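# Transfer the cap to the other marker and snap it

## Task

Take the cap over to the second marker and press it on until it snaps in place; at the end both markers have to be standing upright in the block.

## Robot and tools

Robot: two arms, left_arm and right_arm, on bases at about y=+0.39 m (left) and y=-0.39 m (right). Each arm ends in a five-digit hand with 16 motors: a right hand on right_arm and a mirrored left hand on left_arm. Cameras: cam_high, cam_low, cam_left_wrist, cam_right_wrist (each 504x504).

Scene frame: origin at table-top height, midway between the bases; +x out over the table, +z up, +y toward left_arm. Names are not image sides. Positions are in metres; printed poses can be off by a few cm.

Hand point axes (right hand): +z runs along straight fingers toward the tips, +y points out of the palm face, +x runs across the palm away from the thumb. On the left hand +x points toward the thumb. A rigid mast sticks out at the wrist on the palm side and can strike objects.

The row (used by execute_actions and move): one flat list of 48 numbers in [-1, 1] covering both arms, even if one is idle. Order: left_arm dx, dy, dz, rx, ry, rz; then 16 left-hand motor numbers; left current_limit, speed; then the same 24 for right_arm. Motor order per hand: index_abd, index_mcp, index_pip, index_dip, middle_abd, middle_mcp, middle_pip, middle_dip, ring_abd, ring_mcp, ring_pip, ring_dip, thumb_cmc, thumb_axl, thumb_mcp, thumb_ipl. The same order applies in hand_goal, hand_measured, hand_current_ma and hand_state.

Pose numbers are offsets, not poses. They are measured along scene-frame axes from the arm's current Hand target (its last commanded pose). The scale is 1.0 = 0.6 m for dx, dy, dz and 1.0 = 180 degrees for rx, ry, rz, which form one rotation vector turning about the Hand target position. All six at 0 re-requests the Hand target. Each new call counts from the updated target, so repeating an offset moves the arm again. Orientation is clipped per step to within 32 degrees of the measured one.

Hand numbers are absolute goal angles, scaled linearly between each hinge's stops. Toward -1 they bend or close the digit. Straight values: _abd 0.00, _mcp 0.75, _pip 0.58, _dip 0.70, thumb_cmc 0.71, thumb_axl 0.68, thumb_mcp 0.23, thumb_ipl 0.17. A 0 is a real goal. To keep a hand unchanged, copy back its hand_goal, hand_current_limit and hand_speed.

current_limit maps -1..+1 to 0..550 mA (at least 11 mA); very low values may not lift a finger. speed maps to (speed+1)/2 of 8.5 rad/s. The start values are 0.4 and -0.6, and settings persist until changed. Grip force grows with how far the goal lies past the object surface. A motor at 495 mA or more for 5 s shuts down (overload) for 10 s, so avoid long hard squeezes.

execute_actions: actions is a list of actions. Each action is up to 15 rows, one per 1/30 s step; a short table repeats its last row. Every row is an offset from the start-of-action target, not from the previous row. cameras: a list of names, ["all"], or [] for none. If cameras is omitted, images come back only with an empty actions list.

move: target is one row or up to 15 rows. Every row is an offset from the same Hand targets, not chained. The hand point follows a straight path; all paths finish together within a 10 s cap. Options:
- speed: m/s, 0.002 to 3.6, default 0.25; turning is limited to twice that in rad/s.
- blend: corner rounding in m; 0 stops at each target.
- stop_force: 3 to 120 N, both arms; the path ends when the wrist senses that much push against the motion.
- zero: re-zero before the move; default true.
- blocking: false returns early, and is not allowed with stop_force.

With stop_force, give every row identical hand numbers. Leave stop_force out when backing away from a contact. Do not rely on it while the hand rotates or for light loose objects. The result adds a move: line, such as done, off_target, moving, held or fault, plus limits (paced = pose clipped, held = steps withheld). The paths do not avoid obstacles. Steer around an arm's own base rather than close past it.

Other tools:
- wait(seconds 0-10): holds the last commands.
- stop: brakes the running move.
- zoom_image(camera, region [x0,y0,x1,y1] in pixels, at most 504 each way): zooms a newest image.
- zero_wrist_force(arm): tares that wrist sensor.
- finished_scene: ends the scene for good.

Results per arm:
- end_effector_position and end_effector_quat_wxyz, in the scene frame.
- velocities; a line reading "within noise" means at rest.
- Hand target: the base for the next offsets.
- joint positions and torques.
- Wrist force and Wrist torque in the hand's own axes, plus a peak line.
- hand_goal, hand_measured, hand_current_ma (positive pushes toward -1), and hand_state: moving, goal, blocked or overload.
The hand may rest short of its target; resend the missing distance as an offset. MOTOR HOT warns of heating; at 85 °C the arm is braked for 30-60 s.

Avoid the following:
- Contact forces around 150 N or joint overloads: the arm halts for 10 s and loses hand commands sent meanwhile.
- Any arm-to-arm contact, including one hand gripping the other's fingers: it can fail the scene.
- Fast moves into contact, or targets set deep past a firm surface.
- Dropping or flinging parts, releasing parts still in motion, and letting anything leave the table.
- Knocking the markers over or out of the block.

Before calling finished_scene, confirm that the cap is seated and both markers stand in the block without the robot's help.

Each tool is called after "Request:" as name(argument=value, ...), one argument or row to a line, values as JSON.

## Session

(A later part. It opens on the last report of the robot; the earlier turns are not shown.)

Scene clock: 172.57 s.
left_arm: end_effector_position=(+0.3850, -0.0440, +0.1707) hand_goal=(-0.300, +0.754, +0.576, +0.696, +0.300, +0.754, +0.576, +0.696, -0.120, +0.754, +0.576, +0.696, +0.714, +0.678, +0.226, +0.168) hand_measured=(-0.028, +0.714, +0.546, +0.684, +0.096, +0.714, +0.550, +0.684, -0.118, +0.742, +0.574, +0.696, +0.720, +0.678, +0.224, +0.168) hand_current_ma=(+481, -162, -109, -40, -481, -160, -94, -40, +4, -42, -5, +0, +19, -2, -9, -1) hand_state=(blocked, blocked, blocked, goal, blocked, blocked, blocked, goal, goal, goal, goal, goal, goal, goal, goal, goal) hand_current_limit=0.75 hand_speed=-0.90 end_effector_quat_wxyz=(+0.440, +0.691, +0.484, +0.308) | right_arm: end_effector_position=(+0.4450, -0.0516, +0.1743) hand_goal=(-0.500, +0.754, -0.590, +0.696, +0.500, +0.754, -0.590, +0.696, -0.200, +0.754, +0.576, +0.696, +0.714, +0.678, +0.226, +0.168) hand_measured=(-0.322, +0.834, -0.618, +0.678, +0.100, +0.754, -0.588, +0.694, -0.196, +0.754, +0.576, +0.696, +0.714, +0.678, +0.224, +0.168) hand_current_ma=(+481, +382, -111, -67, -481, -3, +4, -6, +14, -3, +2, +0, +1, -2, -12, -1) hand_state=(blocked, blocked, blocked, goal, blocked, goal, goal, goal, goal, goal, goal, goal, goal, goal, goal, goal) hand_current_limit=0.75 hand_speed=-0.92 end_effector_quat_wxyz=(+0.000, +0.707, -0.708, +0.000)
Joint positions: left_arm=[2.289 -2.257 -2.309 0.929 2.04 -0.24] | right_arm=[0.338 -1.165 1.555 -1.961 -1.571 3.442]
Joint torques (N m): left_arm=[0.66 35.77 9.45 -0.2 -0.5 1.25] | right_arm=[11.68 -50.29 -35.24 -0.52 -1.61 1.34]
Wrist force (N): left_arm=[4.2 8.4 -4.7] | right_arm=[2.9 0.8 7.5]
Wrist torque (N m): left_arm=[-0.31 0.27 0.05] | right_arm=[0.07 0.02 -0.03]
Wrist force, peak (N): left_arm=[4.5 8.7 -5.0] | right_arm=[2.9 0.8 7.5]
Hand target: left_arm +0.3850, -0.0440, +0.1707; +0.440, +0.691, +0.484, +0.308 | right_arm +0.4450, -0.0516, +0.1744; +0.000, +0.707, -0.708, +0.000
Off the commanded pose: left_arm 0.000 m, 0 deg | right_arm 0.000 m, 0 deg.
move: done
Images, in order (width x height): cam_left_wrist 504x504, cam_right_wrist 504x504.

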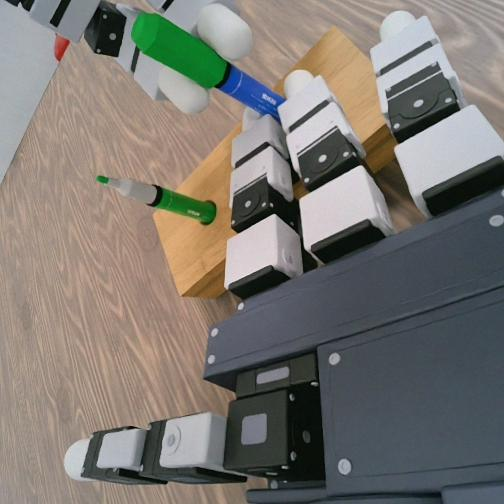

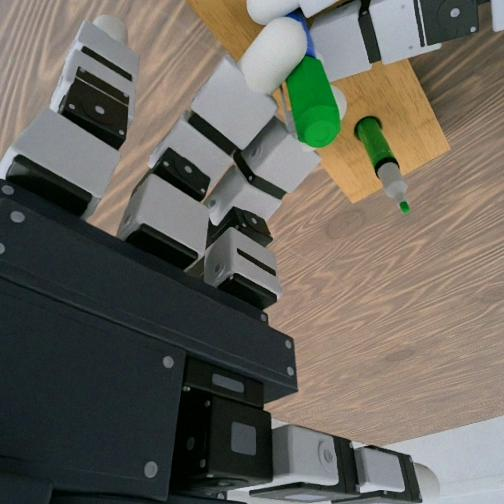

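Request:
move(
  target=[0,0,0,0,0,0, -0.3,0.754,0.576,0.696,0.3,0.754,0.576,0.696,-0.12,0.754,0.576,0.696,0.714,0.678,0.226,0.168,0.75,-0.9, 0.003,0.008,0.0133,0,0,0, -0.5,0.754,-0.591,0.696,0.5,0.754,-0.591,0.696,-0.2,0.754,0.576,0.696,0.714,0.678,0.226,0.168,0.75,-0.92],
  speed=0.02,
  cameras=["cam_left_wrist","cam_right_wrist"],
)

Request:
zoom_image(
  camera="cam_right_wrist",
  region=[200, 0, 400, 200],
)

Request:
zoom_image(
  camera="cam_left_wrist",
  region=[100, 0, 350, 200],
)

Scene clock: 174.13 s.
left_arm: end_effector_position=(+0.3850, -0.0440, +0.1707) hand_goal=(-0.300, +0.754, +0.576, +0.696, +0.300, +0.754, +0.576, +0.696, -0.120, +0.754, +0.576, +0.696, +0.714, +0.678, +0.226, +0.168) hand_measured=(-0.014, +0.706, +0.540, +0.680, +0.108, +0.702, +0.542, +0.680, -0.120, +0.742, +0.572, +0.696, +0.720, +0.678, +0.224, +0.168) hand_current_ma=(+481, -200, -135, -52, -481, -217, -126, -55, +2, -42, -11, +0, +19, -2, -9, -1) hand_state=(blocked, blocked, blocked, goal, blocked, blocked, blocked, goal, goal, goal, goal, goal, goal, goal, goal, goal) hand_current_limit=0.75 hand_speed=-0.90 end_effector_quat_wxyz=(+0.440, +0.691, +0.484, +0.308) | right_arm: end_effector_position=(+0.4467, -0.0468, +0.1823) hand_goal=(-0.500, +0.754, -0.590, +0.696, +0.500, +0.754, -0.590, +0.696, -0.200, +0.754, +0.576, +0.696, +0.714, +0.678, +0.226, +0.168) hand_measured=(-0.322, +0.838, -0.596, +0.688, +0.070, +0.756, -0.578, +0.698, -0.196, +0.754, +0.576, +0.696, +0.714, +0.678, +0.224, +0.168) hand_current_ma=(+481, +395, -19, -33, -481, +8, +42, +6, +14, -3, +2, +0, +1, -2, -12, -1) hand_state=(blocked, blocked, goal, goal, blocked, goal, goal, goal, goal, goal, goal, goal, goal, goal, goal, goal) hand_current_limit=0.75 hand_speed=-0.92 end_effector_quat_wxyz=(+0.000, +0.707, -0.708, +0.000)
Joint positions: left_arm=[2.289 -2.257 -2.309 0.929 2.04 -0.24] | right_arm=[0.344 -1.164 1.531 -1.939 -1.571 3.449]
Joint torques (N m): left_arm=[0.67 32.49 8.34 0.23 -0.39 1.18] | right_arm=[13.15 -30.16 -36.32 -0.78 -1.35 1.41]
Wrist force (N): left_arm=[4.8 8.9 -4.2] | right_arm=[3.2 0.9 7.9]
Wrist torque (N m): left_arm=[-0.40 0.38 0.09] | right_arm=[0.01 0.07 -0.02]
Wrist force, peak (N): left_arm=[4.5 8.9 -5.3] | right_arm=[3.0 1.0 8.6]
Hand target: left_arm +0.3850, -0.0440, +0.1707; +0.440, +0.691, +0.484, +0.308 | right_arm +0.4468, -0.0468, +0.1824; +0.000, +0.707, -0.708, +0.000
Off the commanded pose: left_arm 0.000 m, 0 deg | right_arm 0.000 m, 0 deg.
move: done
Images, in order (width x height): cam_left_wrist 504x504, cam_right_wrist 504x504.

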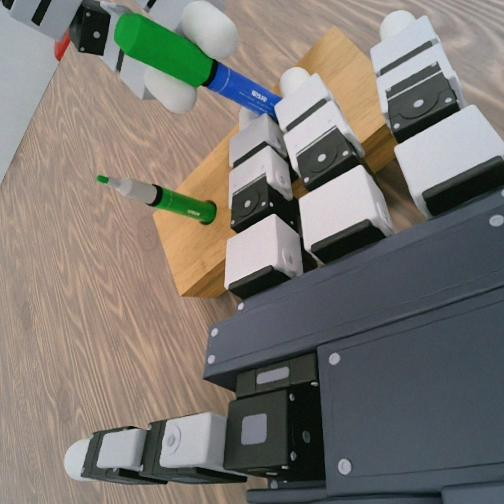

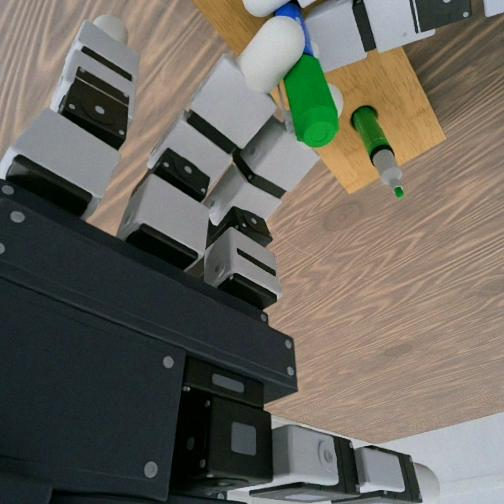

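Scaled by 2.520.

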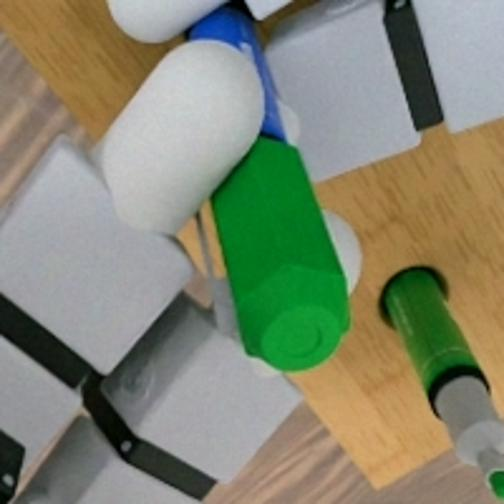

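Scaled by 2.016.

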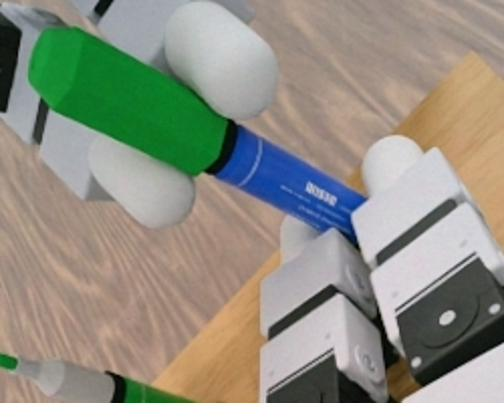

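Request:
move(
  target=[
    [0,0,0,0,0,0, -0.3,0.754,0.576,0.696,0.3,0.754,0.576,0.696,-0.12,0.754,0.576,0.696,0.714,0.678,0.226,0.168,-0.4,-0.9, 0,0,0,0,0,0, -0.5,0.754,-0.591,0.696,0.5,0.754,-0.591,0.696,-0.2,0.754,0.576,0.696,0.714,0.678,0.226,0.168,0.75,-0.92],
    [0,0,0,0,0,0, -0.3,0.754,0.576,0.696,0.3,0.754,0.576,0.696,-0.12,0.754,0.576,0.696,0.714,0.678,0.226,0.168,-0.4,-0.9, -0.0088,-0.0237,-0.035,0,0,0, -0.5,0.754,-0.591,0.696,0.5,0.754,-0.591,0.696,-0.2,0.754,0.576,0.696,0.714,0.678,0.226,0.168,0.75,-0.92],
    [0,0,0,0,0,0, -0.3,0.754,0.576,0.696,0.3,0.754,0.576,0.696,0.4,0.754,0.576,0.696,0.714,0.678,0.226,0.168,0.75,-0.9, -0.0088,-0.0237,-0.035,0,0,0, -0.5,0.754,-0.591,0.696,0.5,0.754,-0.591,0.696,-0.2,0.754,0.576,0.696,0.714,0.678,0.226,0.168,0.75,-0.92],
  ],
  speed=0.03,
  cameras=["cam_left_wrist","cam_right_wrist"],
)

Request:
zoom_image(
  camera="cam_left_wrist",
  region=[100, 0, 350, 200],
)

Request:
zoom_image(
  camera="cam_right_wrist",
  region=[200, 0, 400, 200],
)

Scene clock: 184.90 s.
left_arm: end_effector_position=(+0.3850, -0.0440, +0.1707) hand_goal=(-0.300, +0.754, +0.576, +0.696, +0.300, +0.754, +0.576, +0.696, +0.400, +0.754, +0.576, +0.696, +0.714, +0.678, +0.226, +0.168) hand_measured=(-0.052, +0.746, +0.566, +0.696, +0.066, +0.744, +0.572, +0.708, +0.254, +0.742, +0.572, +0.696, +0.720, +0.678, +0.224, +0.168) hand_current_ma=(+481, -27, -34, +0, -481, -36, -10, +38, -481, -41, -14, +0, +19, -2, -9, -1) hand_state=(blocked, goal, goal, goal, blocked, goal, goal, goal, moving, goal, goal, goal, goal, goal, goal, goal) hand_current_limit=0.75 hand_speed=-0.90 end_effector_quat_wxyz=(+0.440, +0.691, +0.484, +0.308) | right_arm: end_effector_position=(+0.4415, -0.0610, +0.1614) hand_goal=(-0.500, +0.754, -0.590, +0.696, +0.500, +0.754, -0.590, +0.696, -0.200, +0.754, +0.576, +0.696, +0.714, +0.678, +0.226, +0.168) hand_measured=(-0.404, +0.800, -0.682, +0.658, +0.122, +0.710, -0.640, +0.676, -0.196, +0.754, +0.576, +0.696, +0.714, +0.678, +0.224, +0.168) hand_current_ma=(+371, +210, -409, -159, -481, -196, -214, -79, +14, -3, +2, +0, +1, -2, -12, -1) hand_state=(blocked, blocked, blocked, blocked, blocked, blocked, blocked, blocked, goal, goal, goal, goal, goal, goal, goal, goal) hand_current_limit=0.75 hand_speed=-0.92 end_effector_quat_wxyz=(+0.000, +0.707, -0.708, +0.000)
Joint positions: left_arm=[2.289 -2.257 -2.309 0.929 2.04 -0.24] | right_arm=[0.325 -1.17 1.598 -2 -1.571 3.43]
Joint torques (N m): left_arm=[0.04 20.4 5.08 1.37 -0.15 1.08] | right_arm=[-10.69 -44.08 -7.69 -4.86 2.17 -1.54]
Wrist force (N): left_arm=[-1.6 7.2 -0.1] | right_arm=[-1.3 -0.8 -4.0]
Wrist torque (N m): left_arm=[-0.39 -0.30 -0.35] | right_arm=[0.31 -0.10 0.03]
Wrist force, peak (N): left_arm=[4.9 9.0 -4.2] | right_arm=[3.4 1.2 8.4]
Hand target: left_arm +0.3850, -0.0440, +0.1707; +0.440, +0.691, +0.484, +0.308 | right_arm +0.4415, -0.0610, +0.1614; +0.000, +0.707, -0.708, +0.000
Off the commanded pose: left_arm 0.000 m, 0 deg | right_arm 0.000 m, 0 deg.
move: done
Images, in order (width x height): cam_left_wrist 504x504, cam_right_wrist 504x504.

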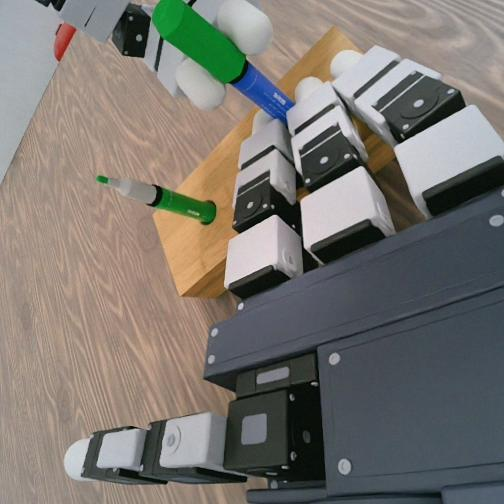

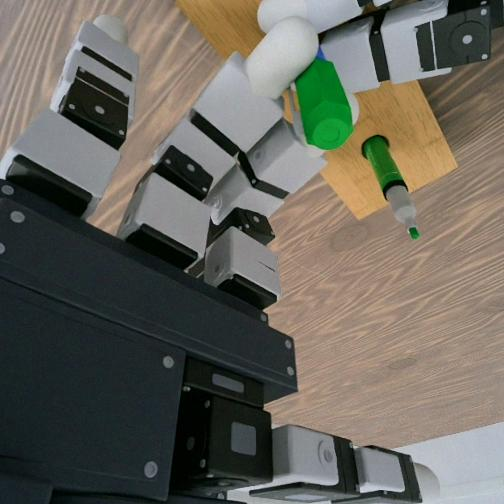

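Scaled by 2.016.

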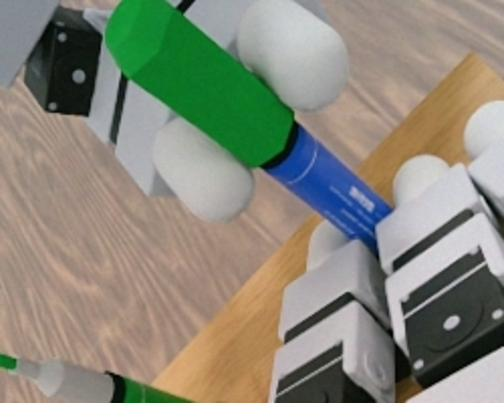

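Scaled by 2.520.

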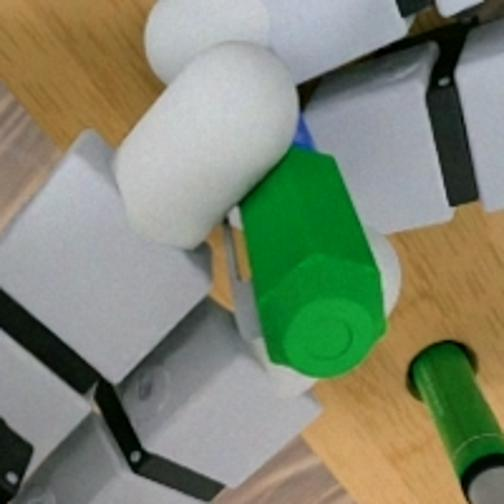

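Request:
move(
  target=[
    [0,0,0,0,0,0, -0.3,0.754,0.576,0.696,0.3,0.754,0.576,0.696,0.4,0.754,0.576,0.696,0.714,0.678,0.226,0.168,0.75,-0.9, -0.006,-0.0167,0.0083,0,0,0, -0.5,0.754,-0.591,0.696,0.5,0.754,-0.591,0.696,-0.2,0.754,0.576,0.696,0.714,0.678,0.226,0.168,0.75,-0.92],
    [0,0,0,0,0,0, -0.3,0.754,0.576,0.696,0.3,0.754,0.576,0.696,0.4,0.754,0.576,0.696,0.714,0.678,0.226,0.168,0.75,-0.9, -0.01,-0.0283,0.0333,0,0,0, -0.5,0.754,-0.591,0.696,0.5,0.754,-0.591,0.696,-0.2,0.754,0.576,0.696,0.714,0.678,0.226,0.168,0.75,-0.92],
  ],
  speed=0.03,
  blend=[0.003,0],
  cameras=["cam_left_wrist","cam_right_wrist"],
)

Request:
zoom_image(
  camera="cam_left_wrist",
  region=[100, 0, 350, 200],
)

Request:
zoom_image(
  camera="cam_right_wrist",
  region=[200, 0, 400, 200],
)

Scene clock: 187.40 s.
left_arm: end_effector_position=(+0.3850, -0.0440, +0.1707) hand_goal=(-0.300, +0.754, +0.576, +0.696, +0.300, +0.754, +0.576, +0.696, +0.400, +0.754, +0.576, +0.696, +0.714, +0.678, +0.226, +0.168) hand_measured=(-0.060, +0.690, +0.532, +0.680, +0.070, +0.724, +0.552, +0.682, +0.258, +0.742, +0.564, +0.694, +0.720, +0.678, +0.224, +0.168) hand_current_ma=(+481, -280, -172, -55, -481, -117, -82, -46, -481, -45, -40, -6, +19, -2, -9, -1) hand_state=(blocked, blocked, blocked, goal, blocked, blocked, blocked, goal, blocked, goal, goal, goal, goal, goal, goal, goal) hand_current_limit=0.75 hand_speed=-0.90 end_effector_quat_wxyz=(+0.440, +0.691, +0.484, +0.308) | right_arm: end_effector_position=(+0.4355, -0.0779, +0.1812) hand_goal=(-0.500, +0.754, -0.590, +0.696, +0.500, +0.754, -0.590, +0.696, -0.200, +0.754, +0.576, +0.696, +0.714, +0.678, +0.226, +0.168) hand_measured=(-0.404, +0.858, -0.680, +0.658, +0.122, +0.760, -0.594, +0.692, -0.196, +0.754, +0.576, +0.696, +0.714, +0.678, +0.224, +0.168) hand_current_ma=(+371, +481, -405, -159, -481, +22, -11, -11, +14, -3, +2, +0, +1, -2, -12, -1) hand_state=(blocked, blocked, blocked, blocked, blocked, goal, goal, goal, goal, goal, goal, goal, goal, goal, goal, goal) hand_current_limit=0.75 hand_speed=-0.92 end_effector_quat_wxyz=(+0.000, +0.707, -0.708, +0.000)
Joint positions: left_arm=[2.289 -2.257 -2.309 0.929 2.04 -0.24] | right_arm=[0.301 -1.218 1.612 -1.965 -1.571 3.406]
Joint torques (N m): left_arm=[-0.9 18.83 3.14 1.86 1.6 1.06] | right_arm=[-10.4 -47.24 -33 0.12 0.14 -1.65]
Wrist force (N): left_arm=[-1.9 7.8 -0.9] | right_arm=[-1.7 0.3 6.3]
Wrist torque (N m): left_arm=[-0.59 -0.28 -0.25] | right_arm=[0.21 -0.18 0.05]
Wrist force, peak (N): left_arm=[-7.9 6.8 1.2] | right_arm=[-2.3 -0.4 8.2]
Hand target: left_arm +0.3850, -0.0440, +0.1707; +0.440, +0.691, +0.484, +0.308 | right_arm +0.4355, -0.0780, +0.1814; +0.000, +0.707, -0.708, +0.000
Off the commanded pose: left_arm 0.000 m, 0 deg | right_arm 0.000 m, 0 deg.
move: done
Images, in order (width x height): cam_left_wrist 504x504, cam_right_wrist 504x504.

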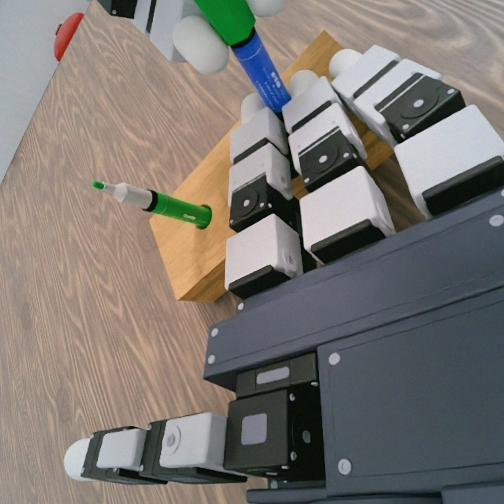

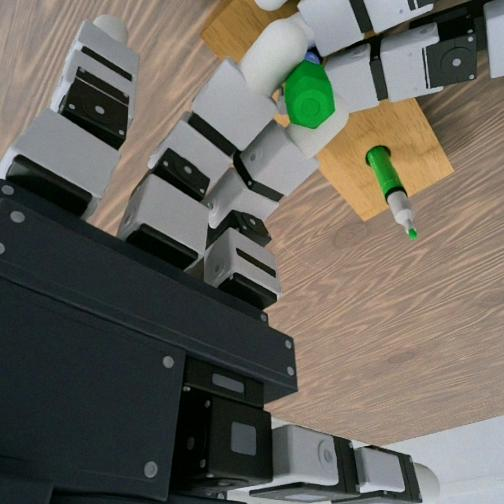

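Scaled by 2.016.

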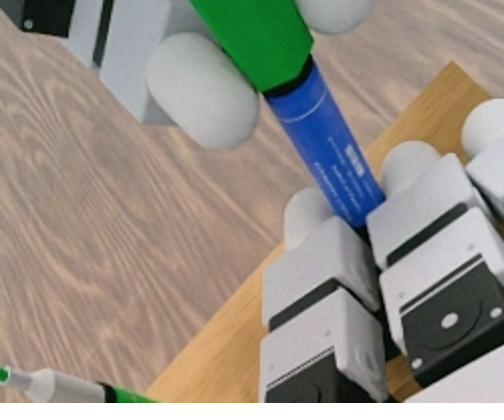

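Scaled by 2.520.

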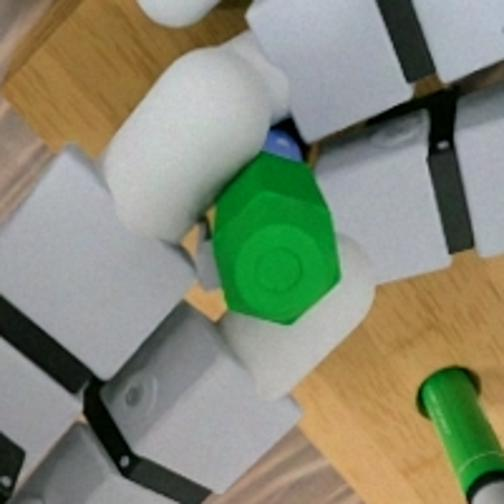

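Request:
move(
  target=[
    [0,0,0,0,0,0, 0.12,0.754,0.576,0.696,-0.12,0.754,0.576,0.696,-0.2,0.754,0.576,0.696,0.714,0.678,0.226,0.168,0.6,-0.85, 0,0,0,0,0,0, -0.5,0.754,-0.591,0.696,0.5,0.754,-0.591,0.696,-0.2,0.754,0.576,0.696,0.714,0.678,0.226,0.168,0.6,-0.92],
    [0,0,-0.0083,0,0,0, 0.12,0.754,0.576,0.696,-0.12,0.754,0.576,0.696,-0.2,0.754,0.576,0.696,0.714,0.678,0.226,0.168,0.6,-0.85, 0.01,0.0283,-0.015,0,0,0, -0.5,0.754,-0.591,0.696,0.5,0.754,-0.591,0.696,-0.2,0.754,0.576,0.696,0.714,0.678,0.226,0.168,0.6,-0.92],
  ],
  speed=0.03,
  cameras=["all"],
)

Request:
zoom_image(
  camera="cam_left_wrist",
  region=[100, 0, 350, 200],
)

Request:
zoom_image(
  camera="cam_right_wrist",
  region=[200, 0, 400, 200],
)

Request:
zoom_image(
  camera="cam_low",
  region=[100, 220, 200, 320],
)

Scene clock: 192.67 s.
left_arm: end_effector_position=(+0.3850, -0.0440, +0.1658) hand_goal=(+0.120, +0.754, +0.576, +0.696, -0.120, +0.754, +0.576, +0.696, -0.200, +0.754, +0.576, +0.696, +0.714, +0.678, +0.226, +0.168) hand_measured=(+0.102, +0.706, +0.562, +0.694, -0.102, +0.706, +0.562, +0.694, -0.196, +0.760, +0.576, +0.694, +0.720, +0.678, +0.224, +0.168) hand_current_ma=(-51, -205, -45, -6, +52, -202, -45, -7, +10, +20, +1, -6, +19, -2, -9, -1) hand_state=(goal, blocked, goal, goal, goal, blocked, goal, goal, goal, goal, goal, goal, goal, goal, goal, goal) hand_current_limit=0.60 hand_speed=-0.85 end_effector_quat_wxyz=(+0.440, +0.691, +0.484, +0.308) | right_arm: end_effector_position=(+0.4414, -0.0611, +0.1724) hand_goal=(-0.500, +0.754, -0.590, +0.696, +0.500, +0.754, -0.590, +0.696, -0.200, +0.754, +0.576, +0.696, +0.714, +0.678, +0.226, +0.168) hand_measured=(-0.404, +0.824, -0.686, +0.656, +0.122, +0.726, -0.628, +0.680, -0.196, +0.754, +0.576, +0.696, +0.714, +0.678, +0.224, +0.168) hand_current_ma=(+371, +328, -431, -171, -440, -117, -159, -62, +13, -3, +2, +0, +1, -2, -12, -1) hand_state=(blocked, blocked, blocked, blocked, blocked, blocked, blocked, goal, goal, goal, goal, goal, goal, goal, goal, goal) hand_current_limit=0.60 hand_speed=-0.92 end_effector_quat_wxyz=(+0.000, +0.707, -0.708, +0.000)
Joint positions: left_arm=[2.289 -2.272 -2.307 0.942 2.04 -0.24] | right_arm=[0.325 -1.181 1.583 -1.974 -1.571 3.43]
Joint torques (N m): left_arm=[-1.95 14.41 13.03 1.67 -0.33 -0.95] | right_arm=[12.47 -25.63 -30.69 -5.26 -1.75 1.31]
Wrist force (N): left_arm=[-0.2 11.1 -8.3] | right_arm=[0.1 0.2 0.1]
Wrist torque (N m): left_arm=[0.05 0.02 -0.15] | right_arm=[0.22 -0.04 -0.06]
Wrist force, peak (N): left_arm=[-0.2 11.1 -8.3] | right_arm=[-1.9 0.1 6.8]
Hand target: left_arm +0.3850, -0.0440, +0.1657; +0.440, +0.691, +0.484, +0.308 | right_arm +0.4415, -0.0610, +0.1724; +0.000, +0.707, -0.708, +0.000
Off the commanded pose: left_arm 0.000 m, 0 deg | right_arm 0.000 m, 0 deg.
move: done

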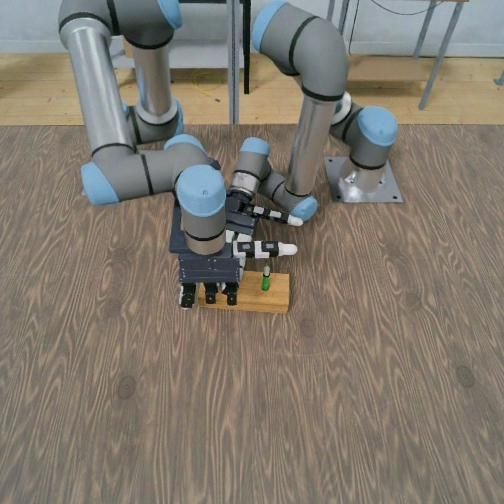

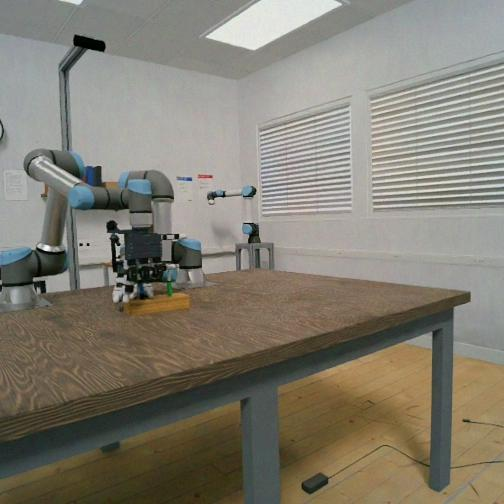

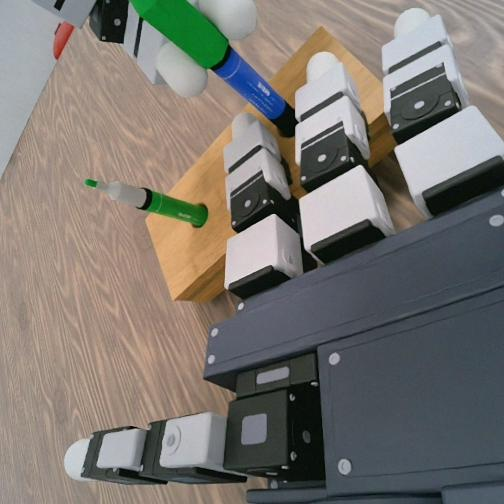

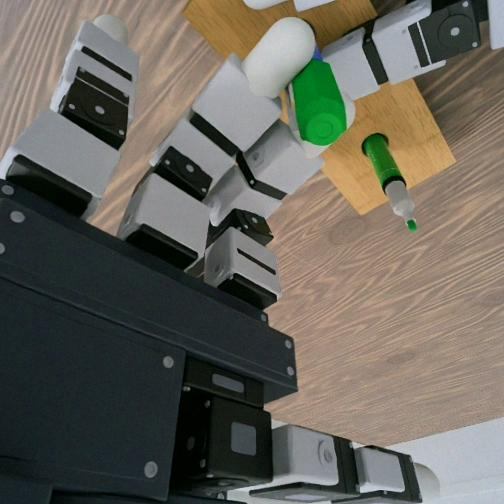

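Scaled by 2.016.

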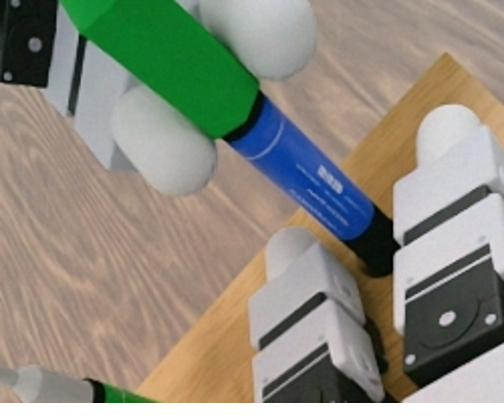

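Scaled by 2.520.

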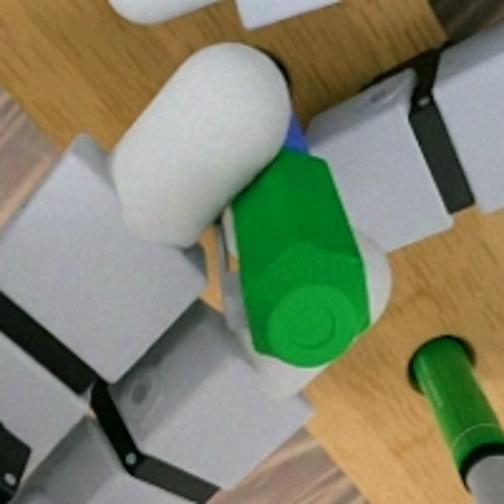

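Scaled by 5.040.

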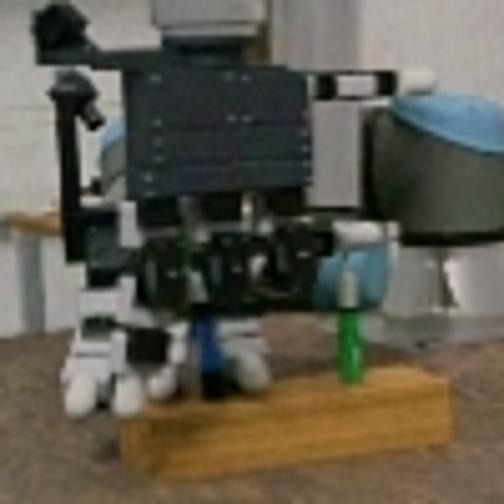

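Request:
move(
  target=[0,0,0,0,0,0, 0.12,0.754,0.576,0.696,-0.12,0.754,0.576,0.696,-0.2,0.754,0.576,0.696,0.714,0.678,0.226,0.168,0.6,-0.85, -0.0333,0,0.003,0,0,0, -0.5,0.754,-0.591,0.696,0.5,0.754,-0.591,0.696,-0.2,0.754,0.576,0.696,0.714,0.678,0.226,0.168,0.75,-0.92],
  speed=0.03,
)

Request:
move(
  target=[0,0,0,0,0,0, 0.12,0.754,0.576,0.696,-0.12,0.754,0.576,0.696,-0.2,0.754,0.576,0.696,0.714,0.678,0.226,0.168,0.6,-0.85, -0.002,0,0.01,0,0,0, -0.5,0.754,-0.591,0.696,0.5,0.754,-0.591,0.696,-0.2,0.754,0.576,0.696,0.714,0.678,0.226,0.168,0.75,-0.92],
  speed=0.02,
  cameras=["cam_left_wrist","cam_right_wrist","cam_low"],
)

Request:
zoom_image(
  camera="cam_left_wrist",
  region=[100, 0, 350, 200],
)

Request:
zoom_image(
  camera="cam_right_wrist",
  region=[200, 0, 400, 200],
)

Request:
zoom_image(
  camera="cam_low",
  region=[100, 220, 200, 320],
)

Scene clock: 195.27 s.
left_arm: end_effector_position=(+0.3850, -0.0440, +0.1657) hand_goal=(+0.120, +0.754, +0.576, +0.696, -0.120, +0.754, +0.576, +0.696, -0.200, +0.754, +0.576, +0.696, +0.714, +0.678, +0.226, +0.168) hand_measured=(+0.102, +0.704, +0.562, +0.694, -0.102, +0.706, +0.562, +0.694, -0.196, +0.760, +0.576, +0.694, +0.720, +0.678, +0.224, +0.168) hand_current_ma=(-51, -206, -45, -6, +52, -203, -45, -7, +10, +20, +1, -6, +19, -2, -9, -1) hand_state=(goal, blocked, goal, goal, goal, blocked, goal, goal, goal, goal, goal, goal, goal, goal, goal, goal) hand_current_limit=0.60 hand_speed=-0.85 end_effector_quat_wxyz=(+0.440, +0.691, +0.484, +0.308) | right_arm: end_effector_position=(+0.4216, -0.0610, +0.1742) hand_goal=(-0.500, +0.754, -0.590, +0.696, +0.500, +0.754, -0.590, +0.696, -0.200, +0.754, +0.576, +0.696, +0.714, +0.678, +0.226, +0.168) hand_measured=(-0.404, +0.824, -0.686, +0.656, +0.122, +0.726, -0.628, +0.680, -0.196, +0.754, +0.576, +0.696, +0.714, +0.678, +0.224, +0.168) hand_current_ma=(+371, +328, -431, -171, -481, -117, -160, -61, +13, -3, +2, +0, +1, -2, -12, -1) hand_state=(blocked, blocked, blocked, blocked, blocked, blocked, blocked, goal, goal, goal, goal, goal, goal, goal, goal, goal) hand_current_limit=0.75 hand_speed=-0.92 end_effector_quat_wxyz=(+0.000, +0.707, -0.708, +0.000)
Joint positions: left_arm=[2.289 -2.272 -2.307 0.942 2.04 -0.24] | right_arm=[0.335 -1.221 1.635 -1.986 -1.571 3.439]
Joint torques (N m): left_arm=[-1.6 14.34 13.29 1.73 -0.23 0.31] | right_arm=[12.57 -42.39 -10.88 -5.29 -2.72 1.32]
Wrist force (N): left_arm=[0.0 11.0 -8.1] | right_arm=[-0.1 -0.3 0.5]
Wrist torque (N m): left_arm=[0.02 0.00 -0.13] | right_arm=[0.25 -0.09 -0.04]
Wrist force, peak (N): left_arm=[-0.1 11.4 -8.2] | right_arm=[0.3 0.8 0.3]
Hand target: left_arm +0.3850, -0.0440, +0.1657; +0.440, +0.691, +0.484, +0.308 | right_arm +0.4215, -0.0610, +0.1742; +0.000, +0.707, -0.708, +0.000
Off the commanded pose: left_arm 0.000 m, 0 deg | right_arm 0.000 m, 0 deg.
move: done

Scene clock: 196.03 s.
left_arm: end_effector_position=(+0.3850, -0.0440, +0.1657) hand_goal=(+0.120, +0.754, +0.576, +0.696, -0.120, +0.754, +0.576, +0.696, -0.200, +0.754, +0.576, +0.696, +0.714, +0.678, +0.226, +0.168) hand_measured=(+0.102, +0.704, +0.562, +0.694, -0.102, +0.706, +0.562, +0.694, -0.196, +0.760, +0.576, +0.694, +0.720, +0.678, +0.224, +0.168) hand_current_ma=(-51, -206, -45, -6, +52, -203, -45, -7, +10, +20, +1, -6, +19, -2, -9, -1) hand_state=(goal, blocked, goal, goal, goal, blocked, goal, goal, goal, goal, goal, goal, goal, goal, goal, goal) hand_current_limit=0.60 hand_speed=-0.85 end_effector_quat_wxyz=(+0.440, +0.691, +0.484, +0.308) | right_arm: end_effector_position=(+0.4203, -0.0610, +0.1801) hand_goal=(-0.500, +0.754, -0.590, +0.696, +0.500, +0.754, -0.590, +0.696, -0.200, +0.754, +0.576, +0.696, +0.714, +0.678, +0.226, +0.168) hand_measured=(-0.404, +0.824, -0.686, +0.656, +0.122, +0.726, -0.628, +0.680, -0.196, +0.754, +0.576, +0.696, +0.714, +0.678, +0.224, +0.168) hand_current_ma=(+371, +328, -431, -171, -481, -117, -160, -61, +13, -3, +2, +0, +1, -2, -12, -1) hand_state=(blocked, blocked, blocked, blocked, blocked, blocked, blocked, goal, goal, goal, goal, goal, goal, goal, goal, goal) hand_current_limit=0.75 hand_speed=-0.92 end_effector_quat_wxyz=(+0.000, +0.707, -0.708, +0.000)
Joint positions: left_arm=[2.289 -2.272 -2.307 0.942 2.04 -0.24] | right_arm=[0.335 -1.229 1.63 -1.973 -1.571 3.44]
Joint torques (N m): left_arm=[-0.66 15.45 12.81 1.61 -0.29 0.54] | right_arm=[11.57 -44.47 -32.23 0.59 -2 1.33]
Wrist force (N): left_arm=[-0.1 11.1 -8.1] | right_arm=[-0.1 0.0 0.1]
Wrist torque (N m): left_arm=[0.03 0.01 -0.14] | right_arm=[0.28 -0.06 -0.05]
Wrist force, peak (N): left_arm=[-0.1 11.2 -8.4] | right_arm=[0.0 0.2 0.9]
Hand target: left_arm +0.3850, -0.0440, +0.1657; +0.440, +0.691, +0.484, +0.308 | right_arm +0.4203, -0.0610, +0.1802; +0.000, +0.707, -0.708, +0.000
Off the commanded pose: left_arm 0.000 m, 0 deg | right_arm 0.000 m, 0 deg.
move: done
Images, in order (width x height): cam_low 504x504, cam_left_wrist 504x504, cam_right_wrist 504x504.

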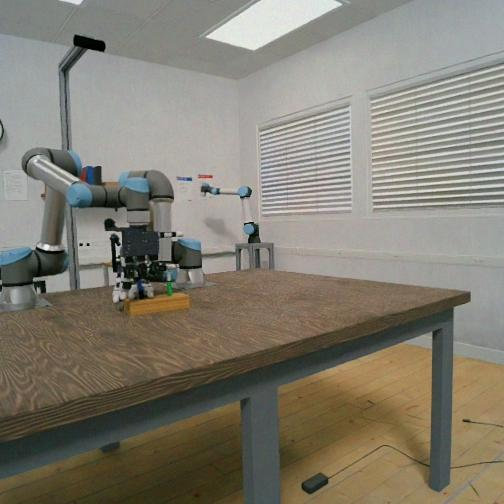

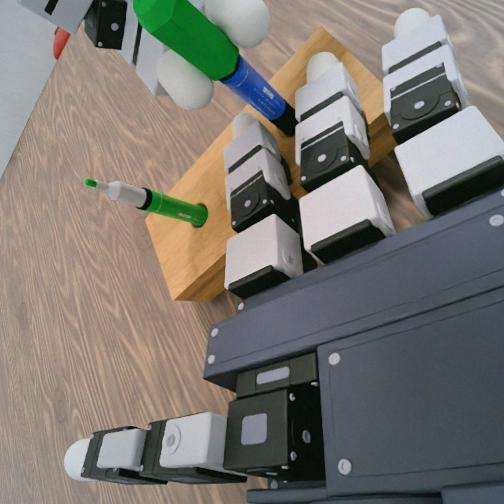

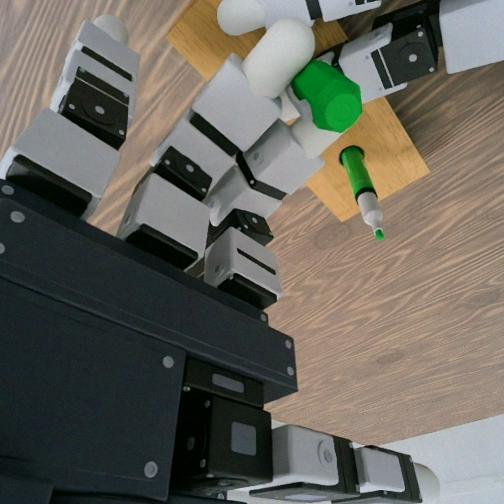

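Scaled by 2.016.

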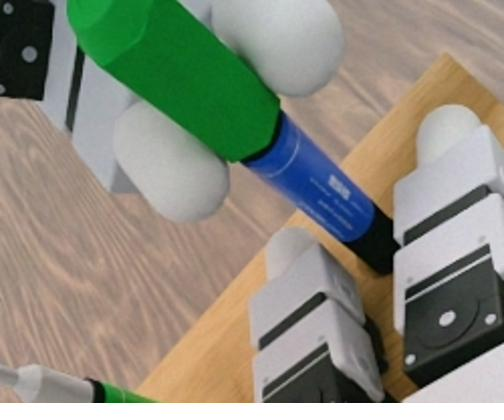

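Scaled by 2.520.

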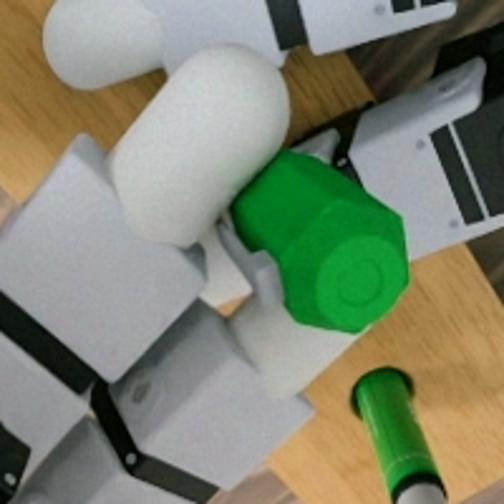

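Scaled by 5.040.

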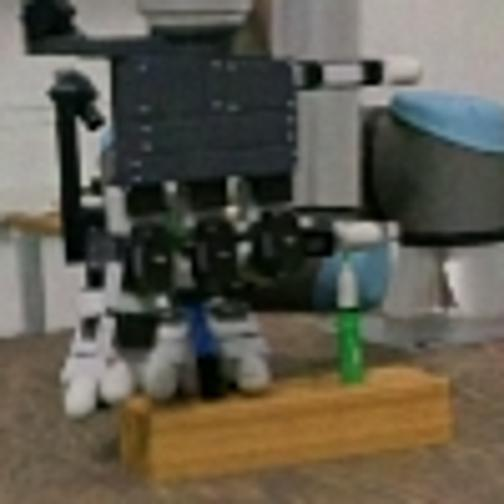

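Request:
move(
  target=[0,0,0,0,0,0, 0.12,0.754,0.576,0.696,-0.12,0.754,0.576,0.696,-0.2,0.754,0.576,0.696,0.714,0.678,0.226,0.168,0.6,-0.85, -0.0267,0,-0.008,0,0,0, -0.5,0.754,-0.591,0.696,0.5,0.754,-0.591,0.696,-0.2,0.754,0.576,0.696,0.714,0.678,0.226,0.168,0.75,-0.92],
  speed=0.03,
)

Request:
move(
  target=[0,0,0,0,0,0, 0.12,0.754,0.576,0.696,-0.12,0.754,0.576,0.696,-0.2,0.754,0.576,0.696,0.714,0.678,0.226,0.168,0.6,-0.85, -0.0033,0,0.01,0,0,0, -0.5,0.754,-0.591,0.696,0.5,0.754,-0.591,0.696,-0.2,0.754,0.576,0.696,0.714,0.678,0.226,0.168,0.75,-0.92],
  speed=0.02,
  cameras=["cam_left_wrist","cam_right_wrist","cam_low"],
)

Request:
zoom_image(
  camera="cam_left_wrist",
  region=[100, 0, 350, 200],
)

Request:
zoom_image(
  camera="cam_right_wrist",
  region=[200, 0, 400, 200],
)

Request:
zoom_image(
  camera="cam_low",
  region=[100, 220, 200, 320],
)

Scene clock: 198.27 s.
left_arm: end_effector_position=(+0.3850, -0.0440, +0.1657) hand_goal=(+0.120, +0.754, +0.576, +0.696, -0.120, +0.754, +0.576, +0.696, -0.200, +0.754, +0.576, +0.696, +0.714, +0.678, +0.226, +0.168) hand_measured=(+0.102, +0.704, +0.562, +0.694, -0.102, +0.706, +0.562, +0.694, -0.196, +0.760, +0.576, +0.694, +0.720, +0.678, +0.224, +0.168) hand_current_ma=(-51, -206, -45, -6, +52, -203, -45, -7, +10, +20, +1, -6, +19, -2, -9, -1) hand_state=(goal, blocked, goal, goal, goal, blocked, goal, goal, goal, goal, goal, goal, goal, goal, goal, goal) hand_current_limit=0.60 hand_speed=-0.85 end_effector_quat_wxyz=(+0.440, +0.691, +0.484, +0.308) | right_arm: end_effector_position=(+0.4044, -0.0610, +0.1754) hand_goal=(-0.500, +0.754, -0.590, +0.696, +0.500, +0.754, -0.590, +0.696, -0.200, +0.754, +0.576, +0.696, +0.714, +0.678, +0.226, +0.168) hand_measured=(-0.404, +0.822, -0.686, +0.656, +0.122, +0.726, -0.628, +0.682, -0.196, +0.754, +0.576, +0.696, +0.714, +0.678, +0.224, +0.168) hand_current_ma=(+371, +315, -431, -171, -481, -117, -160, -57, +13, -3, +2, +0, +1, -2, -12, -1) hand_state=(blocked, blocked, blocked, blocked, blocked, blocked, blocked, goal, goal, goal, goal, goal, goal, goal, goal, goal) hand_current_limit=0.75 hand_speed=-0.92 end_effector_quat_wxyz=(+0.000, +0.707, -0.708, +0.000)
Joint positions: left_arm=[2.289 -2.272 -2.307 0.942 2.04 -0.24] | right_arm=[0.343 -1.255 1.679 -1.996 -1.571 3.448]
Joint torques (N m): left_arm=[-1.11 14.69 12.93 1.69 -0.39 1.1] | right_arm=[10.96 -41.81 -9.22 -5.18 -1.54 1.19]
Wrist force (N): left_arm=[-0.1 11.2 -8.3] | right_arm=[-0.2 -0.2 -0.3]
Wrist torque (N m): left_arm=[0.05 0.00 -0.14] | right_arm=[0.26 -0.06 -0.04]
Wrist force, peak (N): left_arm=[0.0 11.3 -8.4] | right_arm=[-0.1 0.5 0.5]
Hand target: left_arm +0.3850, -0.0440, +0.1657; +0.440, +0.691, +0.484, +0.308 | right_arm +0.4043, -0.0610, +0.1754; +0.000, +0.707, -0.708, +0.000
Off the commanded pose: left_arm 0.000 m, 0 deg | right_arm 0.000 m, 0 deg.
move: done

Scene clock: 199.03 s.
left_arm: end_effector_position=(+0.3850, -0.0440, +0.1657) hand_goal=(+0.120, +0.754, +0.576, +0.696, -0.120, +0.754, +0.576, +0.696, -0.200, +0.754, +0.576, +0.696, +0.714, +0.678, +0.226, +0.168) hand_measured=(+0.102, +0.704, +0.562, +0.694, -0.102, +0.706, +0.562, +0.694, -0.196, +0.760, +0.576, +0.694, +0.720, +0.678, +0.224, +0.168) hand_current_ma=(-51, -206, -45, -6, +51, -203, -45, -7, +10, +20, +1, -6, +19, -2, -9, -1) hand_state=(goal, blocked, goal, goal, goal, blocked, goal, goal, goal, goal, goal, goal, goal, goal, goal, goal) hand_current_limit=0.60 hand_speed=-0.85 end_effector_quat_wxyz=(+0.440, +0.691, +0.484, +0.308) | right_arm: end_effector_position=(+0.4023, -0.0610, +0.1813) hand_goal=(-0.500, +0.754, -0.590, +0.696, +0.500, +0.754, -0.590, +0.696, -0.200, +0.754, +0.576, +0.696, +0.714, +0.678, +0.226, +0.168) hand_measured=(-0.404, +0.822, -0.686, +0.656, +0.122, +0.724, -0.628, +0.682, -0.196, +0.754, +0.576, +0.696, +0.714, +0.678, +0.224, +0.168) hand_current_ma=(+371, +315, -431, -171, -481, -128, -157, -56, +13, -3, +2, +0, +1, -2, -12, -1) hand_state=(blocked, blocked, blocked, blocked, blocked, blocked, blocked, goal, goal, goal, goal, goal, goal, goal, goal, goal) hand_current_limit=0.75 hand_speed=-0.92 end_effector_quat_wxyz=(+0.000, +0.707, -0.708, +0.000)
Joint positions: left_arm=[2.289 -2.272 -2.307 0.942 2.04 -0.24] | right_arm=[0.344 -1.264 1.676 -1.983 -1.571 3.449]
Joint torques (N m): left_arm=[-1.2 15.21 12.32 1.63 -0.38 1.11] | right_arm=[10.98 -42.71 -31.41 0.53 -0.98 1.28]
Wrist force (N): left_arm=[-0.4 10.8 -8.2] | right_arm=[0.0 0.5 0.3]
Wrist torque (N m): left_arm=[-0.01 0.03 -0.14] | right_arm=[0.23 -0.07 -0.03]
Wrist force, peak (N): left_arm=[0.0 11.2 -8.4] | right_arm=[-0.4 0.6 0.6]
Hand target: left_arm +0.3850, -0.0440, +0.1657; +0.440, +0.691, +0.484, +0.308 | right_arm +0.4023, -0.0610, +0.1814; +0.000, +0.707, -0.708, +0.000
Off the commanded pose: left_arm 0.000 m, 0 deg | right_arm 0.000 m, 0 deg.
move: done
Images, in order (width x height): cam_low 504x504, cam_left_wrist 504x504, cam_right_wrist 504x504.

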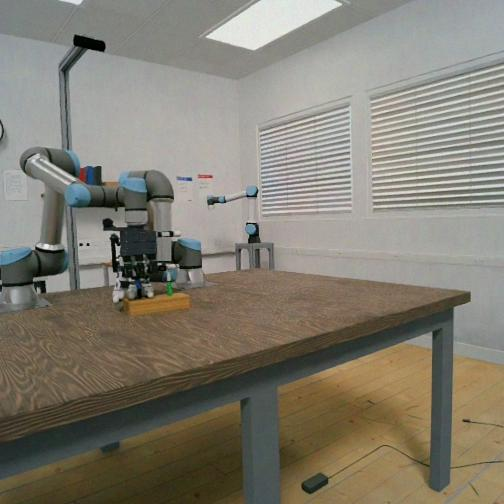

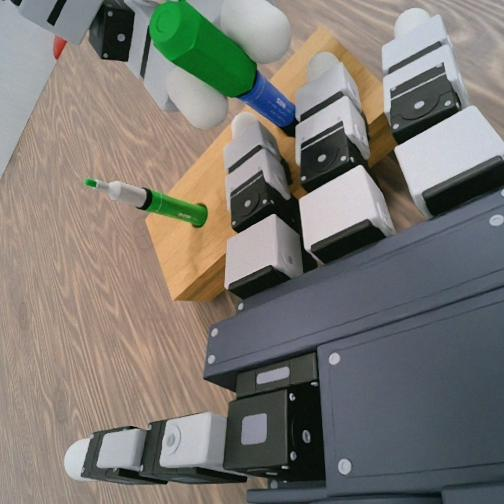

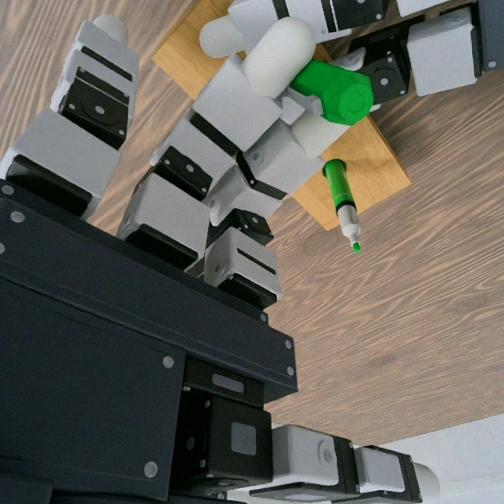

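Scaled by 2.016.

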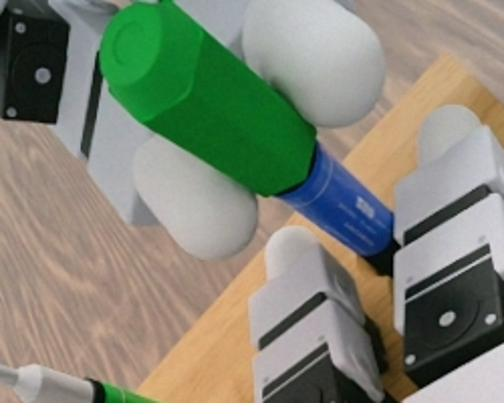

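Scaled by 2.520.

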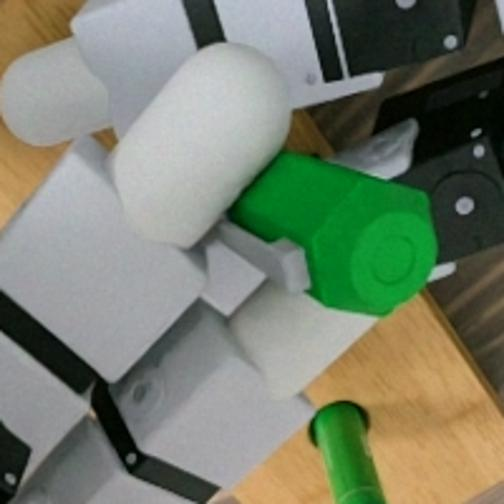

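Scaled by 5.040.

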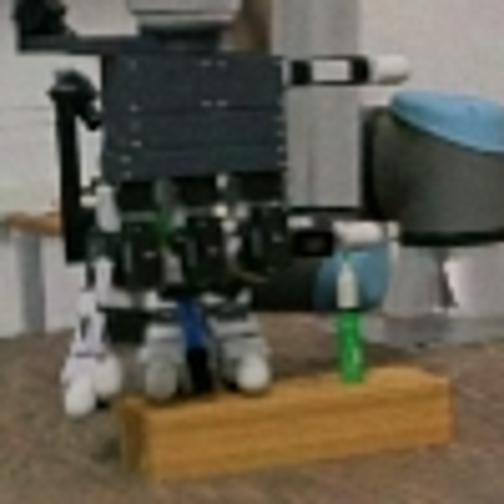

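Request:
move(
  target=[
    [0,0,0,0,0,0, 0.12,0.754,0.576,0.696,-0.12,0.754,0.576,0.696,-0.2,0.754,0.576,0.696,0.714,0.678,0.226,0.168,0.6,-0.85, 0.0633,0,-0.008,0,0,0, -0.5,0.754,-0.591,0.696,0.5,0.754,-0.591,0.696,-0.2,0.754,0.576,0.696,0.714,0.678,0.226,0.168,0.75,-0.92],
    [0,0,0,0,0,0, 0.12,0.754,0.576,0.696,-0.12,0.754,0.576,0.696,-0.2,0.754,0.576,0.696,0.714,0.678,0.226,0.168,0.6,-0.85, 0.0633,0,-0.032,0,0,0, -0.5,0.754,-0.591,0.696,0.5,0.754,-0.591,0.696,-0.2,0.754,0.576,0.696,0.714,0.678,0.226,0.168,0.75,-0.92],
  ],
  speed=0.04,
  stop_force=4,
  cameras=["cam_left_wrist","cam_right_wrist","cam_low"],
)

Request:
zoom_image(
  camera="cam_left_wrist",
  region=[100, 0, 350, 200],
)

Request:
zoom_image(
  camera="cam_right_wrist",
  region=[200, 0, 400, 200],
)

Scene clock: 202.70 s.
left_arm: end_effector_position=(+0.3850, -0.0440, +0.1657) hand_goal=(+0.120, +0.754, +0.576, +0.696, -0.120, +0.754, +0.576, +0.696, -0.200, +0.754, +0.576, +0.696, +0.714, +0.678, +0.226, +0.168) hand_measured=(+0.102, +0.704, +0.562, +0.694, -0.102, +0.706, +0.562, +0.694, -0.196, +0.760, +0.576, +0.694, +0.720, +0.678, +0.224, +0.168) hand_current_ma=(-51, -206, -45, -6, +51, -203, -45, -7, +10, +20, +1, -6, +19, -2, -9, -1) hand_state=(goal, blocked, goal, goal, goal, blocked, goal, goal, goal, goal, goal, goal, goal, goal, goal, goal) hand_current_limit=0.60 hand_speed=-0.85 end_effector_quat_wxyz=(+0.440, +0.691, +0.484, +0.308) | right_arm: end_effector_position=(+0.4391, -0.0611, +0.1749) hand_goal=(-0.500, +0.754, -0.590, +0.696, +0.500, +0.754, -0.590, +0.696, -0.200, +0.754, +0.576, +0.696, +0.714, +0.678, +0.226, +0.168) hand_measured=(-0.414, +0.764, -0.694, +0.652, +0.126, +0.682, -0.658, +0.664, -0.196, +0.754, +0.576, +0.696, +0.714, +0.678, +0.224, +0.168) hand_current_ma=(+329, +40, -465, -184, -481, -342, -295, -127, +13, -3, +2, +0, +1, -2, -13, -1) hand_state=(blocked, goal, blocked, blocked, blocked, blocked, blocked, blocked, goal, goal, goal, goal, goal, goal, goal, goal) hand_current_limit=0.75 hand_speed=-0.92 end_effector_quat_wxyz=(+0.000, +0.707, -0.708, +0.000)
Joint positions: left_arm=[2.289 -2.272 -2.307 0.942 2.04 -0.24] | right_arm=[0.326 -1.187 1.586 -1.97 -1.571 3.431]
Joint torques (N m): left_arm=[1.52 14.89 12.25 1.53 -0.38 1.18] | right_arm=[11.12 -44.79 -30.58 0.07 1.37 1]
Wrist force (N): left_arm=[0.0 10.8 -8.3] | right_arm=[0.1 0.9 -1.5]
Wrist torque (N m): left_arm=[0.02 0.00 -0.13] | right_arm=[0.19 -0.07 0.05]
Wrist force, peak (N): left_arm=[-0.1 11.4 -8.5] | right_arm=[-0.2 0.8 -6.0]
Hand target: left_arm +0.3850, -0.0440, +0.1657; +0.440, +0.691, +0.484, +0.308 | right_arm +0.4391, -0.0611, +0.1749; +0.000, +0.707, -0.708, +0.000 (not the last commanded pose)
Off the commanded pose: left_arm 0.000 m, 0 deg | right_arm 0.013 m, 0 deg.
move: contact (right_arm); path passed 1 of 2 targets
Images, in order (width x height): cam_low 504x504, cam_left_wrist 504x504, cam_right_wrist 504x504.

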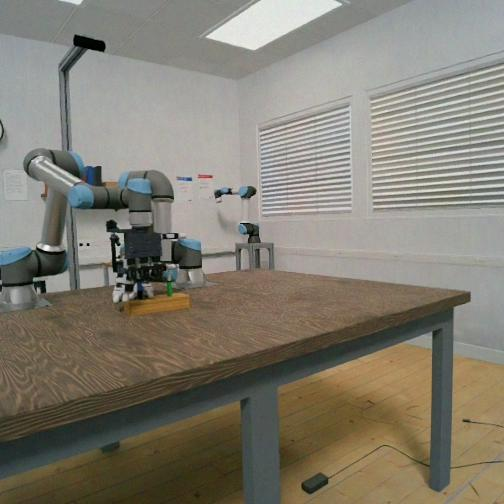

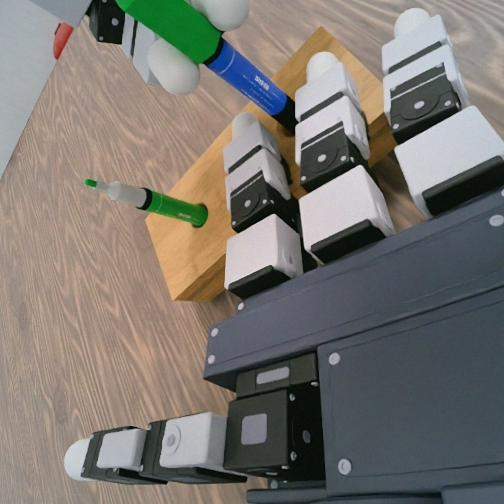

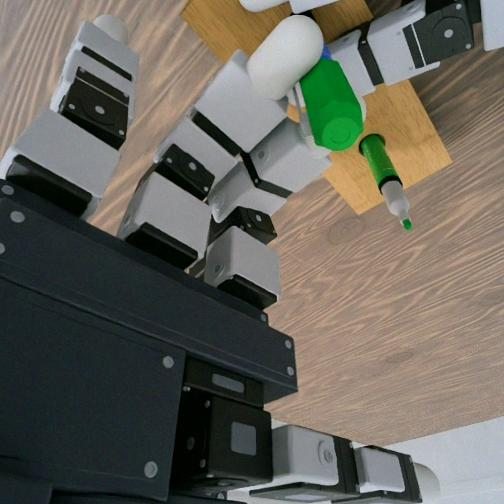

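Scaled by 2.016.

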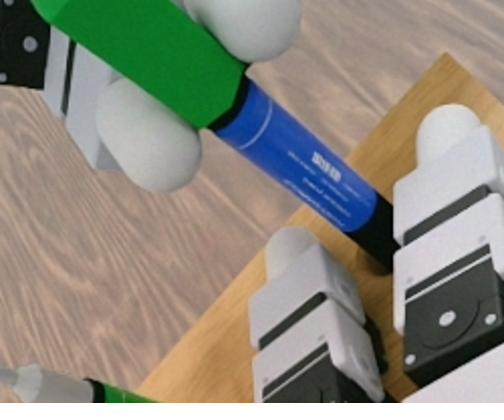

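Scaled by 2.520.

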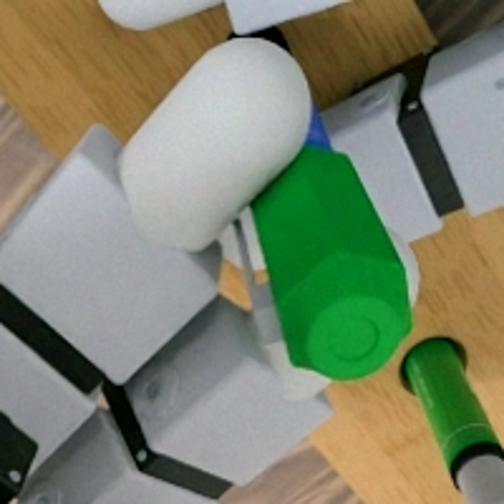

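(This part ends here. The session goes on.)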